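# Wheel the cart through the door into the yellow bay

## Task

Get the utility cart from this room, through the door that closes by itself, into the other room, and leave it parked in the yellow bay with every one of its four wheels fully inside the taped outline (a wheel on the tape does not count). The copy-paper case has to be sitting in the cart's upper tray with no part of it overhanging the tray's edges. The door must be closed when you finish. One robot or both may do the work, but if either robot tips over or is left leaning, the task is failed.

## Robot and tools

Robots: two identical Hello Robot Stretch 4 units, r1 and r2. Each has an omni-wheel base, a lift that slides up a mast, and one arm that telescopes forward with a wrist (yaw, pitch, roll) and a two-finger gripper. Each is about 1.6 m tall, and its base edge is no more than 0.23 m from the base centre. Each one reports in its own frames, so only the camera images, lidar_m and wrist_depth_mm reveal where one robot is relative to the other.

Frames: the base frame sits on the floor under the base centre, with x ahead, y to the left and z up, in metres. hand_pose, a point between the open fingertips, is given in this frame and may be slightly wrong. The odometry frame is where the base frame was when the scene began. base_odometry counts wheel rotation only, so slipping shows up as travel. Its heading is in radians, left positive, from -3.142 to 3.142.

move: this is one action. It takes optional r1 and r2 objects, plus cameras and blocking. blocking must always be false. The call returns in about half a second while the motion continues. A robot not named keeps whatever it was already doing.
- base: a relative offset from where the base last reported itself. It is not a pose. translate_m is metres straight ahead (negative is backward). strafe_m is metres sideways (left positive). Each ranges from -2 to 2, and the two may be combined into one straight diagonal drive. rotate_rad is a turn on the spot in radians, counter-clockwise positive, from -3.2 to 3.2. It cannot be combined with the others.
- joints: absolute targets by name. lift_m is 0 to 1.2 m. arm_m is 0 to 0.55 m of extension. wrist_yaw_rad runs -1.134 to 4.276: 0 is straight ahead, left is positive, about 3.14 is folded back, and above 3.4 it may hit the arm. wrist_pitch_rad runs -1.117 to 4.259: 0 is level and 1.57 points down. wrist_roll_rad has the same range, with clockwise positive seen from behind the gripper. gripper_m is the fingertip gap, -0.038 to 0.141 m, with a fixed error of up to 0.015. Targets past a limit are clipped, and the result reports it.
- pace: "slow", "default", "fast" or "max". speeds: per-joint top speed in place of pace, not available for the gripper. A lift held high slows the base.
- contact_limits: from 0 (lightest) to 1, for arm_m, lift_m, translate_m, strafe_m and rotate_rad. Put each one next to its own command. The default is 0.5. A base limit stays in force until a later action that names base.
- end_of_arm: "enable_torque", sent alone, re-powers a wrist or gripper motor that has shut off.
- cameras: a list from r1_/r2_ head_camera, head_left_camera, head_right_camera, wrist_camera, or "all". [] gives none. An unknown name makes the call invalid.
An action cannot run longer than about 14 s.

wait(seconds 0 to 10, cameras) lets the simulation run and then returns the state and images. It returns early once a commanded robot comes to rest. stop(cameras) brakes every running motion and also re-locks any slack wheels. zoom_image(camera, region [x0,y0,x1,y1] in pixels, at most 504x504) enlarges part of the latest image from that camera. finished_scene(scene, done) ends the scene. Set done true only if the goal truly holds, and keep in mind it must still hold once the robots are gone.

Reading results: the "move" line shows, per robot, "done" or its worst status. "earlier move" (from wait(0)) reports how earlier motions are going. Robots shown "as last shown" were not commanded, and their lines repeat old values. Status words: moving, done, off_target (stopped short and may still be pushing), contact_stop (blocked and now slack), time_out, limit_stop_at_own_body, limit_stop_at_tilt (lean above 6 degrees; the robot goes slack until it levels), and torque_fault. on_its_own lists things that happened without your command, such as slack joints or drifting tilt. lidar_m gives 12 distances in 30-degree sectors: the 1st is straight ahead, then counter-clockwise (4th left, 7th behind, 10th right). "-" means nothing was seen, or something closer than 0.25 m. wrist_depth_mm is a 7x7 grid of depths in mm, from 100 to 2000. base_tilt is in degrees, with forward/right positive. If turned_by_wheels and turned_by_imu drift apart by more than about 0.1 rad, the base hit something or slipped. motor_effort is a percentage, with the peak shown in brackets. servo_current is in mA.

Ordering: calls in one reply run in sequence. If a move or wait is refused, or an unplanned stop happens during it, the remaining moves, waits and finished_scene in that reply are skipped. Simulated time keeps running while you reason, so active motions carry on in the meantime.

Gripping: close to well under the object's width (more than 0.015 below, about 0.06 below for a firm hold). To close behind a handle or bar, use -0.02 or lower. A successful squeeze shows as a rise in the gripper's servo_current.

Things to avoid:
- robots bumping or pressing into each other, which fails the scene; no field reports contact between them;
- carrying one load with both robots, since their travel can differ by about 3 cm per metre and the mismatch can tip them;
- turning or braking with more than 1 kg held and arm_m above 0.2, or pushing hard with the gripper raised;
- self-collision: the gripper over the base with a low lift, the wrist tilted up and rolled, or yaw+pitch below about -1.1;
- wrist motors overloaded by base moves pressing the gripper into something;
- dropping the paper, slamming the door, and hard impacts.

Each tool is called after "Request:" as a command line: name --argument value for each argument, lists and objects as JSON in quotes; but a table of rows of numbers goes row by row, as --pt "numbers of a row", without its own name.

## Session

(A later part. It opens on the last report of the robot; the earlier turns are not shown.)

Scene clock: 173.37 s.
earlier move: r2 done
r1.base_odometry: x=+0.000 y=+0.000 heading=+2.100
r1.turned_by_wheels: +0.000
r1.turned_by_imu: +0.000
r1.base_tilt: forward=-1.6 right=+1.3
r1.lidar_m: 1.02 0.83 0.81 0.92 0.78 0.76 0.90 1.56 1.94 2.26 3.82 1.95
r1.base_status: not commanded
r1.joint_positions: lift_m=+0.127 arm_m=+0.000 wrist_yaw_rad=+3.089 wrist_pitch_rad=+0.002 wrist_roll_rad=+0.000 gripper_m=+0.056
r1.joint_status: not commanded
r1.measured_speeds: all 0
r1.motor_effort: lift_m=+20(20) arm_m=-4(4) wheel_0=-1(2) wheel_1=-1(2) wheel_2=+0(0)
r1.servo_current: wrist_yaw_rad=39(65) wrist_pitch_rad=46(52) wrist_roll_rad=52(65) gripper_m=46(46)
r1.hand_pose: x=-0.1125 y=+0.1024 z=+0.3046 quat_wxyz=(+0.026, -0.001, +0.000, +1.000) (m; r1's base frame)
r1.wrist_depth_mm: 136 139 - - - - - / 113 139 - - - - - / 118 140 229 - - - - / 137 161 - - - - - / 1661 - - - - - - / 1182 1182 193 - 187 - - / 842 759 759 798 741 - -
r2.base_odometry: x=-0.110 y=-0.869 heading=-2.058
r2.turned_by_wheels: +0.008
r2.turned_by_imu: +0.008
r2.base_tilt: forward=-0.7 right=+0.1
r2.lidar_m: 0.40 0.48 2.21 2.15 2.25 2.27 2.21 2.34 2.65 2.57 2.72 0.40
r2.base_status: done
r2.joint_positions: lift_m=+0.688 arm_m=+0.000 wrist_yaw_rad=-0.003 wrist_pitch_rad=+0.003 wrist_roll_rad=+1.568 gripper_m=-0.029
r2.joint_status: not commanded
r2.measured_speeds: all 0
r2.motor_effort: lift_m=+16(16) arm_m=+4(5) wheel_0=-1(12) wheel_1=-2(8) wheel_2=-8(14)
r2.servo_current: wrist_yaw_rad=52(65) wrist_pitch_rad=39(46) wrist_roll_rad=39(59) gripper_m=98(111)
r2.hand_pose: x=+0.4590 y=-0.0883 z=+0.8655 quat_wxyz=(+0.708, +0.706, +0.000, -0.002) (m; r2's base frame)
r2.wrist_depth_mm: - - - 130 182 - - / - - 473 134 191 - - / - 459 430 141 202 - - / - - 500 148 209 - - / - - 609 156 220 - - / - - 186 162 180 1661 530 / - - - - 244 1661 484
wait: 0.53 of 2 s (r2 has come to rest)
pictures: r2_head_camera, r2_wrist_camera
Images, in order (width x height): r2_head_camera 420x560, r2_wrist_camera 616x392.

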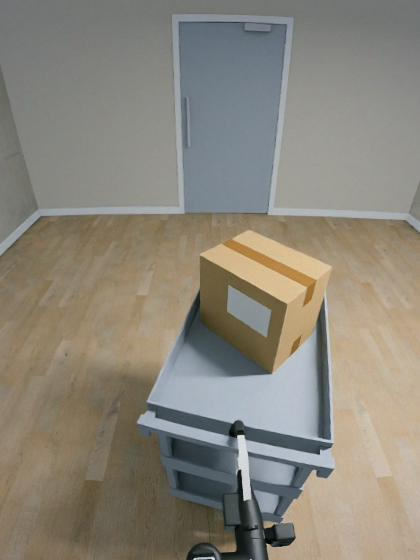

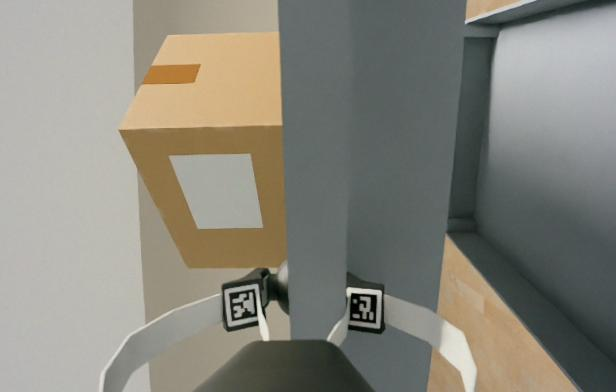

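Request:
move --r2 '{"base":{"translate_m":-0.35},"pace":"slow"}' --blocking false --cameras '[]'

Request:
wait --seconds 6 --cameras '["r2_head_camera","r2_head_left_camera"]'

Scene clock: 181.60 s.
move: r2 moving
r1: as last shown
r1.lidar_m: 1.02 0.83 0.85 0.91 0.77 0.77 0.89 1.54 1.95 2.24 3.82 1.96
r1.servo_current: wrist_yaw_rad=52(59) wrist_pitch_rad=46(46) wrist_roll_rad=65(65) gripper_m=46(46)
r1.wrist_depth_mm: 137 138 - - - - - / 113 139 - - - - - / 117 140 229 - - - - / 137 162 - - - - - / 1618 - - - - - - / 1182 1205 192 - 187 - - / 854 750 750 798 759 - -
r2.base_odometry: x=-0.104 y=-0.859 heading=-2.058
r2.turned_by_wheels: +0.000
r2.turned_by_imu: +0.000
r2.base_tilt: forward=-0.7 right=+0.1
r2.lidar_m: 0.40 0.48 2.23 2.12 2.28 2.26 2.18 2.34 2.65 2.56 2.71 0.38
r2.base_status: translate_m moving
r2.joint_positions: lift_m=+0.688 arm_m=+0.000 wrist_yaw_rad=-0.003 wrist_pitch_rad=+0.003 wrist_roll_rad=+1.568 gripper_m=-0.029
r2.joint_status: not commanded
r2.measured_speeds: translate_m=-0.049 strafe_m=+0.000 rotate_rad=+0.001 lift_m=+0.000 arm_m=+0.000 wrist_yaw_rad=+0.008 wrist_pitch_rad=+0.000 wrist_roll_rad=+0.000
r2.motor_effort: lift_m=+16(16) arm_m=+4(4) wheel_0=-10(10) wheel_1=-9(9) wheel_2=+12(12)
r2.servo_current: wrist_yaw_rad=52(59) wrist_pitch_rad=46(46) wrist_roll_rad=46(65) gripper_m=98(104)
r2.hand_pose: x=+0.4590 y=-0.0882 z=+0.8655 quat_wxyz=(+0.708, +0.706, +0.000, -0.002) (m; r2's base frame)
r2.wrist_depth_mm: - - - 131 183 - - / - - 469 136 192 - - / - 455 433 143 204 - - / - - 508 150 213 - - / - - 615 158 223 - - / - - 186 167 180 1618 525 / - - - - 247 1618 484
pictures: none
No camera images: "cameras" was empty.

Scene clock: 185.90 s.
earlier move: r2 done
r1.base_odometry: x=+0.000 y=+0.000 heading=+2.100
r1.turned_by_wheels: +0.000
r1.turned_by_imu: +0.000
r1.base_tilt: forward=-1.6 right=+1.3
r1.lidar_m: 1.01 0.83 0.84 0.91 0.78 0.77 0.90 1.55 1.94 2.24 3.84 1.93
r1.base_status: not commanded
r1.joint_positions: lift_m=+0.127 arm_m=+0.000 wrist_yaw_rad=+3.089 wrist_pitch_rad=+0.002 wrist_roll_rad=+0.000 gripper_m=+0.056
r1.joint_status: not commanded
r1.measured_speeds: all 0
r1.motor_effort: lift_m=+20(20) arm_m=-4(4) wheel_0=-1(2) wheel_1=-2(2) wheel_2=+0(0)
r1.servo_current: wrist_yaw_rad=52(72) wrist_pitch_rad=39(52) wrist_roll_rad=39(72) gripper_m=39(46)
r1.hand_pose: x=-0.1125 y=+0.1024 z=+0.3046 quat_wxyz=(+0.026, -0.001, +0.000, +1.000) (m; r1's base frame)
r1.wrist_depth_mm: 136 139 - - - - - / 113 139 - - - - - / 118 140 229 - - - - / 137 162 - - - - - / 1708 - - - - - - / 1160 1205 191 - 187 - - / 842 750 759 809 741 - -
r2.base_odometry: x=+0.054 y=-0.560 heading=-2.058
r2.turned_by_wheels: +0.000
r2.turned_by_imu: +0.002
r2.base_tilt: forward=-0.6 right=+0.0
r2.lidar_m: 0.40 0.44 2.27 2.15 2.32 1.94 1.86 1.97 2.62 2.55 2.69 0.41
r2.base_status: done
r2.joint_positions: lift_m=+0.688 arm_m=+0.000 wrist_yaw_rad=+0.003 wrist_pitch_rad=+0.003 wrist_roll_rad=+1.568 gripper_m=-0.029
r2.joint_status: not commanded
r2.measured_speeds: all 0
r2.motor_effort: lift_m=+16(16) arm_m=+4(5) wheel_0=-2(11) wheel_1=-5(9) wheel_2=+8(14)
r2.servo_current: wrist_yaw_rad=33(65) wrist_pitch_rad=39(52) wrist_roll_rad=39(65) gripper_m=98(104)
r2.hand_pose: x=+0.4595 y=-0.0867 z=+0.8655 quat_wxyz=(+0.708, +0.706, +0.002, +0.000) (m; r2's base frame)
r2.wrist_depth_mm: - - - 150 206 1464 1160 / - - 603 154 211 707 - / - - 469 157 215 798 - / - - 466 161 220 820 - / - - 535 165 226 - - / - - 188 168 180 - - / - - - - 236 1661 504
wait: 4.30 of 6 s (r2 has come to rest)
pictures: r2_head_camera, r2_head_left_camera
Images, in order (width x height): r2_head_camera 420x560, r2_head_left_camera 420x672.

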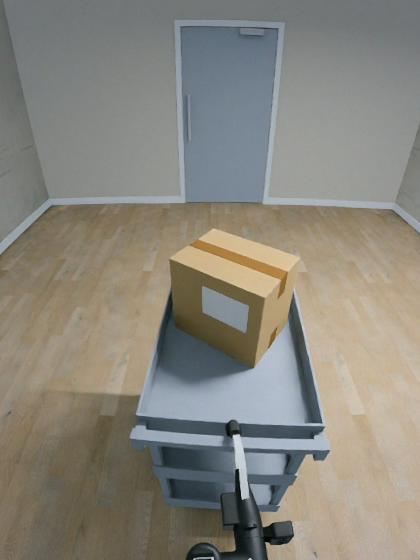

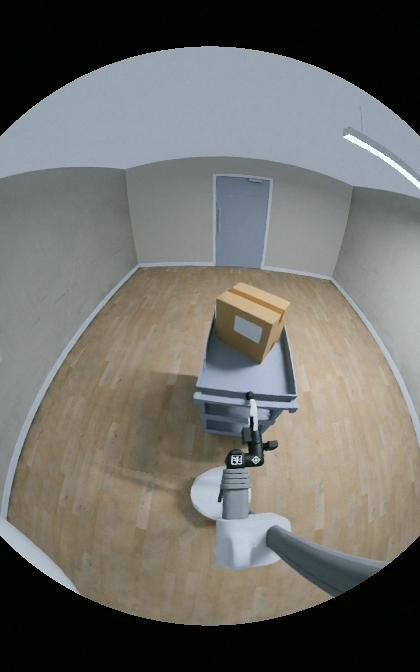

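Request:
move --r1 '{"base":{"rotate_rad":0.78}}' --r2 '{"base":{"translate_m":-0.4},"pace":"slow"}' --blocking false --cameras '[]'

Request:
wait --seconds 3 --cameras '[]'

Request:
move --r1 '{"base":{"strafe_m":-1.35},"joints":{"wrist_yaw_rad":3.14}}' --blocking false --cameras '[]'

Request:
wait --seconds 8 --cameras '[]'

Request:
wait --seconds 3 --cameras '["r1_head_camera","r1_head_left_camera","r2_head_camera"]'

Scene clock: 200.13 s.
move: r1 moving; r2 moving
r1.base_odometry: x=+0.000 y=+0.000 heading=+2.352
r1.turned_by_wheels: +0.252
r1.turned_by_imu: +0.253
r1.base_tilt: forward=-1.6 right=+1.3
r1.lidar_m: 0.89 0.85 0.87 0.81 0.75 0.78 1.12 1.93 2.03 2.69 3.81 1.25
r1.base_status: rotate_rad moving
r1.joint_positions: lift_m=+0.127 arm_m=+0.000 wrist_yaw_rad=+3.089 wrist_pitch_rad=+0.002 wrist_roll_rad=+0.000 gripper_m=+0.056
r1.joint_status: not commanded
r1.measured_speeds: translate_m=-0.001 strafe_m=-0.001 rotate_rad=+0.980 lift_m=+0.000 arm_m=+0.000 wrist_yaw_rad=+0.000 wrist_pitch_rad=+0.000 wrist_roll_rad=+0.000
r1.motor_effort: lift_m=+20(20) arm_m=-4(4) wheel_0=-7(9) wheel_1=-6(8) wheel_2=-5(7)
r1.servo_current: wrist_yaw_rad=52(65) wrist_pitch_rad=39(39) wrist_roll_rad=33(65) gripper_m=39(46)
r1.hand_pose: x=-0.1125 y=+0.1024 z=+0.3046 quat_wxyz=(+0.026, -0.001, +0.000, +1.000) (m; r1's base frame)
r1.wrist_depth_mm: 136 138 - - - - - / 113 139 - - - - - / 117 140 229 - - - - / 137 161 - - - - - / 1661 1983 1983 - - - - / 1182 1205 193 1098 188 - - / 854 750 750 798 778 130 -
r2.base_odometry: x=+0.060 y=-0.549 heading=-2.058
r2.turned_by_wheels: +0.000
r2.turned_by_imu: +0.001
r2.base_tilt: forward=-0.8 right=+0.0
r2.lidar_m: 0.41 0.44 2.26 2.14 2.31 1.92 1.85 1.97 2.61 2.55 2.70 0.44
r2.base_status: translate_m moving
r2.joint_positions: lift_m=+0.688 arm_m=+0.000 wrist_yaw_rad=+0.003 wrist_pitch_rad=+0.003 wrist_roll_rad=+1.568 gripper_m=-0.029
r2.joint_status: not commanded
r2.measured_speeds: translate_m=-0.048 strafe_m=+0.000 rotate_rad=+0.002 lift_m=+0.000 arm_m=+0.000 wrist_yaw_rad=+0.000 wrist_pitch_rad=+0.000 wrist_roll_rad=+0.000
r2.motor_effort: lift_m=+16(16) arm_m=+4(4) wheel_0=-2(6) wheel_1=-7(8) wheel_2=+12(14)
r2.servo_current: wrist_yaw_rad=59(59) wrist_pitch_rad=46(46) wrist_roll_rad=39(59) gripper_m=98(104)
r2.hand_pose: x=+0.4595 y=-0.0866 z=+0.8655 quat_wxyz=(+0.708, +0.706, +0.002, +0.000) (m; r2's base frame)
r2.wrist_depth_mm: - - - 150 206 1537 1182 / - - 609 154 211 723 - / - - 473 158 216 798 - / - - 469 162 221 820 - / - - 539 165 225 - - / - - 187 168 181 - - / - - - - 236 1756 508
pictures: none
No camera images: "cameras" was empty.

Scene clock: 201.17 s.
earlier move: r1 done; r2 moving
r1.base_odometry: x=+0.000 y=+0.000 heading=+2.879
r1.turned_by_wheels: +0.527
r1.turned_by_imu: +0.530
r1.base_tilt: forward=-1.6 right=+1.3
r1.lidar_m: 0.83 0.89 0.82 0.78 0.80 1.10 1.91 2.02 2.70 3.80 1.26 0.90
r1.base_status: done
r1.joint_positions: lift_m=+0.127 arm_m=+0.000 wrist_yaw_rad=+3.089 wrist_pitch_rad=+0.002 wrist_roll_rad=+0.000 gripper_m=+0.056
r1.joint_status: not commanded
r1.measured_speeds: all 0
r1.motor_effort: lift_m=+20(20) arm_m=-4(4) wheel_0=-4(9) wheel_1=-2(8) wheel_2=-1(7)
r1.servo_current: wrist_yaw_rad=33(65) wrist_pitch_rad=39(52) wrist_roll_rad=65(65) gripper_m=39(46)
r1.hand_pose: x=-0.1125 y=+0.1024 z=+0.3046 quat_wxyz=(+0.026, -0.001, +0.000, +1.000) (m; r1's base frame)
r1.wrist_depth_mm: 136 139 - - - - - / 113 139 - - - - - / 118 140 273 - - - - / 137 162 - - - - - / 1661 1661 - - - - - / 1160 1205 194 1182 188 1160 - / 842 750 759 809 788 778 768
r2.base_odometry: x=+0.102 y=-0.469 heading=-2.058
r2.turned_by_wheels: +0.000
r2.turned_by_imu: +0.000
r2.base_tilt: forward=-0.7 right=+0.0
r2.lidar_m: 0.40 0.41 2.25 2.15 2.31 1.79 1.76 1.86 2.63 2.56 2.72 0.41
r2.base_status: translate_m moving
r2.joint_positions: lift_m=+0.688 arm_m=+0.000 wrist_yaw_rad=+0.003 wrist_pitch_rad=+0.003 wrist_roll_rad=+1.568 gripper_m=-0.029
r2.joint_status: not commanded
r2.measured_speeds: translate_m=-0.098 strafe_m=+0.000 rotate_rad=+0.000 lift_m=+0.000 arm_m=+0.000 wrist_yaw_rad=+0.000 wrist_pitch_rad=+0.000 wrist_roll_rad=+0.000
r2.motor_effort: lift_m=+16(16) arm_m=+4(4) wheel_0=-1(7) wheel_1=-6(8) wheel_2=+10(14)
r2.servo_current: wrist_yaw_rad=46(65) wrist_pitch_rad=46(46) wrist_roll_rad=39(59) gripper_m=98(104)
r2.hand_pose: x=+0.4595 y=-0.0866 z=+0.8655 quat_wxyz=(+0.708, +0.706, +0.002, +0.000) (m; r2's base frame)
r2.wrist_depth_mm: - - - 156 213 1661 1182 / - - - 159 216 778 - / - - 504 161 220 798 - / - - 459 164 224 831 - / - - 521 167 227 - - / - - 188 169 180 - - / - - - - 234 1756 530
wait: 1.03 of 3 s (r1 has come to rest)
pictures: none
No camera images: "cameras" was empty.

Scene clock: 201.67 s.
earlier move: r2 moving
move: r1 moving
r1.base_odometry: x=+0.009 y=+0.035 heading=+2.879
r1.turned_by_wheels: +0.000
r1.turned_by_imu: +0.000
r1.base_tilt: forward=-1.6 right=+1.3
r1.lidar_m: 0.84 0.89 0.87 0.80 0.84 1.15 1.92 2.01 2.70 3.79 1.25 0.89
r1.base_status: strafe_m moving
r1.joint_positions: lift_m=+0.127 arm_m=+0.000 wrist_yaw_rad=+3.137 wrist_pitch_rad=+0.002 wrist_roll_rad=+0.000 gripper_m=+0.056
r1.joint_status: wrist_yaw_rad moving
r1.measured_speeds: translate_m=+0.000 strafe_m=-0.142 rotate_rad=+0.000 lift_m=+0.000 arm_m=+0.000 wrist_yaw_rad=+0.000 wrist_pitch_rad=+0.000 wrist_roll_rad=+0.000
r1.motor_effort: lift_m=+20(20) arm_m=-4(4) wheel_0=+7(10) wheel_1=-9(10) wheel_2=+0(1)
r1.servo_current: wrist_yaw_rad=46(85) wrist_pitch_rad=39(46) wrist_roll_rad=52(65) gripper_m=39(46)
r1.hand_pose: x=-0.1170 y=+0.0887 z=+0.3046 quat_wxyz=(+0.002, -0.001, +0.000, +1.000) (m; r1's base frame)
r1.wrist_depth_mm: - 136 - - - - - / - 136 209 - - - - / 106 133 178 - - - - / 121 137 278 - - - - / 1708 1921 - - - - - / 1205 1205 194 1205 187 1182 960 / 854 759 750 788 788 768 820
r2.base_odometry: x=+0.126 y=-0.425 heading=-2.058
r2.turned_by_wheels: +0.000
r2.turned_by_imu: +0.000
r2.base_tilt: forward=-0.7 right=+0.0
r2.lidar_m: 0.40 0.41 2.24 2.16 2.33 1.76 1.70 1.80 2.59 2.54 2.70 0.43
r2.base_status: translate_m moving
r2.joint_positions: lift_m=+0.688 arm_m=+0.000 wrist_yaw_rad=+0.003 wrist_pitch_rad=+0.003 wrist_roll_rad=+1.568 gripper_m=-0.029
r2.joint_status: not commanded
r2.measured_speeds: translate_m=-0.099 strafe_m=-0.001 rotate_rad=-0.002 lift_m=+0.000 arm_m=+0.000 wrist_yaw_rad=+0.000 wrist_pitch_rad=+0.000 wrist_roll_rad=+0.000
r2.motor_effort: lift_m=+16(16) arm_m=+4(4) wheel_0=+0(6) wheel_1=-4(7) wheel_2=+10(12)
r2.servo_current: wrist_yaw_rad=39(52) wrist_pitch_rad=46(46) wrist_roll_rad=33(52) gripper_m=104(104)
r2.hand_pose: x=+0.4595 y=-0.0866 z=+0.8655 quat_wxyz=(+0.708, +0.706, +0.002, +0.000) (m; r2's base frame)
r2.wrist_depth_mm: - - - 160 218 1661 1182 / - - - 161 220 1499 - / - - 521 164 222 798 - / - - 459 166 224 820 - / - - 512 167 227 - - / - - 188 169 179 - - / - - - - 234 1661 -
pictures: none
No camera images: "cameras" was empty.

Scene clock: 204.90 s.
earlier move: r1 moving; r2 done
r1.base_odometry: x=+0.250 y=+0.932 heading=+2.879
r1.turned_by_wheels: +0.000
r1.turned_by_imu: -0.007
r1.base_tilt: forward=-1.6 right=+1.3
r1.lidar_m: 0.86 0.91 1.22 1.73 1.79 2.00 1.88 2.00 2.64 2.98 1.42 1.01
r1.base_status: strafe_m moving
r1.joint_positions: lift_m=+0.127 arm_m=+0.000 wrist_yaw_rad=+3.137 wrist_pitch_rad=+0.002 wrist_roll_rad=+0.000 gripper_m=+0.056
r1.joint_status: all done
r1.measured_speeds: translate_m=+0.001 strafe_m=-0.300 rotate_rad=-0.003 lift_m=+0.000 arm_m=+0.000 wrist_yaw_rad=+0.000 wrist_pitch_rad=+0.000 wrist_roll_rad=+0.000
r1.motor_effort: lift_m=+20(20) arm_m=-4(4) wheel_0=+5(11) wheel_1=-7(11) wheel_2=-1(2)
r1.servo_current: wrist_yaw_rad=46(85) wrist_pitch_rad=33(52) wrist_roll_rad=65(65) gripper_m=33(52)
r1.hand_pose: x=-0.1170 y=+0.0887 z=+0.3046 quat_wxyz=(+0.002, -0.001, +0.000, +1.000) (m; r1's base frame)
r1.wrist_depth_mm: - 136 - - - - - / - 137 220 - - - - / 107 135 185 - - - - / 123 137 278 - - - - / 137 1661 - - - - - / 1182 1182 191 1205 187 1160 1118 / 854 750 750 798 699 778 820
r2.base_odometry: x=+0.241 y=-0.207 heading=-2.058
r2.turned_by_wheels: +0.000
r2.turned_by_imu: +0.001
r2.base_tilt: forward=-0.7 right=+0.1
r2.lidar_m: 0.38 0.39 2.26 2.17 1.99 1.51 1.46 1.54 2.23 2.52 2.69 0.43
r2.base_status: done
r2.joint_positions: lift_m=+0.688 arm_m=+0.000 wrist_yaw_rad=+0.003 wrist_pitch_rad=+0.003 wrist_roll_rad=+1.568 gripper_m=-0.029
r2.joint_status: not commanded
r2.measured_speeds: all 0
r2.motor_effort: lift_m=+16(16) arm_m=+4(5) wheel_0=-2(8) wheel_1=-5(7) wheel_2=+8(12)
r2.servo_current: wrist_yaw_rad=52(59) wrist_pitch_rad=39(52) wrist_roll_rad=52(59) gripper_m=98(104)
r2.hand_pose: x=+0.4595 y=-0.0866 z=+0.8655 quat_wxyz=(+0.708, +0.706, +0.002, +0.000) (m; r2's base frame)
r2.wrist_depth_mm: - - - 178 238 1576 1160 / - - - - 236 1708 1118 / - - - 174 236 778 - / - - 477 173 233 - - / - - 480 172 230 831 - / - - 186 170 180 - - / - - 574 - 227 - -
wait: 3.23 of 8 s (r2 has come to rest)
pictures: none
No camera images: "cameras" was empty.

Scene clock: 207.00 s.
earlier move: r1 done
r1.base_odometry: x=+0.350 y=+1.304 heading=+2.879
r1.turned_by_wheels: +0.000
r1.turned_by_imu: -0.003
r1.base_tilt: forward=-1.6 right=+1.3
r1.lidar_m: 0.95 0.93 1.21 2.12 2.17 1.96 1.86 1.97 2.62 2.60 1.35 1.03
r1.base_status: done
r1.joint_positions: lift_m=+0.127 arm_m=+0.000 wrist_yaw_rad=+3.137 wrist_pitch_rad=+0.002 wrist_roll_rad=+0.000 gripper_m=+0.056
r1.joint_status: all done
r1.measured_speeds: all 0
r1.motor_effort: lift_m=+20(20) arm_m=-4(4) wheel_0=+1(11) wheel_1=-1(11) wheel_2=-1(2)
r1.servo_current: wrist_yaw_rad=26(85) wrist_pitch_rad=39(52) wrist_roll_rad=52(72) gripper_m=39(52)
r1.hand_pose: x=-0.1170 y=+0.0887 z=+0.3046 quat_wxyz=(+0.002, -0.001, +0.000, +1.000) (m; r1's base frame)
r1.wrist_depth_mm: - 136 - - - - - / - 130 180 - - - - / 105 134 180 - - - - / 121 137 268 - - - - / 137 1708 1921 - - - - / 1182 1182 192 1182 188 1281 1255 / 854 741 750 798 778 778 768
r2.base_odometry: x=+0.241 y=-0.207 heading=-2.058
r2.turned_by_wheels: +0.000
r2.turned_by_imu: +0.000
r2.base_tilt: forward=-0.7 right=+0.1
r2.lidar_m: 0.40 0.40 2.26 2.17 1.97 1.51 1.46 1.54 2.23 2.51 2.71 0.44
r2.base_status: done
r2.joint_positions: lift_m=+0.688 arm_m=+0.000 wrist_yaw_rad=+0.003 wrist_pitch_rad=+0.003 wrist_roll_rad=+1.568 gripper_m=-0.029
r2.joint_status: not commanded
r2.measured_speeds: all 0
r2.motor_effort: lift_m=+16(16) arm_m=+4(5) wheel_0=-1(8) wheel_1=-5(7) wheel_2=+7(12)
r2.servo_current: wrist_yaw_rad=46(65) wrist_pitch_rad=46(52) wrist_roll_rad=52(65) gripper_m=91(111)
r2.hand_pose: x=+0.4595 y=-0.0866 z=+0.8655 quat_wxyz=(+0.708, +0.706, +0.002, +0.000) (m; r2's base frame)
r2.wrist_depth_mm: - - - 178 239 1576 1138 / - - - - 236 1756 1138 / - - - 175 235 778 - / - - 477 174 232 - - / - - 480 171 230 820 - / - - 187 169 180 - - / - - 574 - 226 - -
wait: 2.10 of 3 s (r1 has come to rest)
pictures: r1_head_camera, r1_head_left_camera, r2_head_camera
Images, in order (width x height): r1_head_camera 420x560, r1_head_left_camera 420x672, r2_head_camera 420x560.

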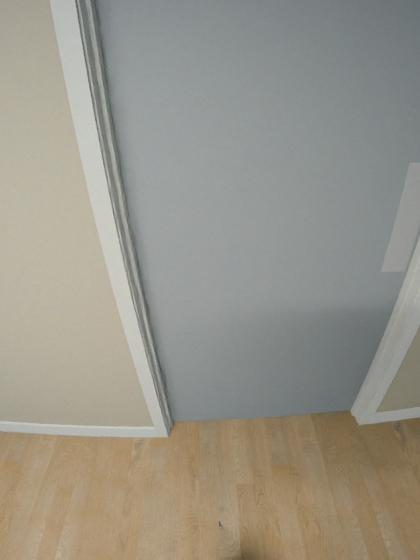

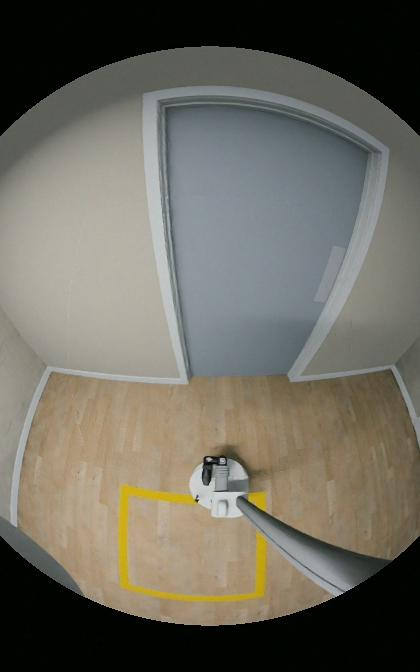

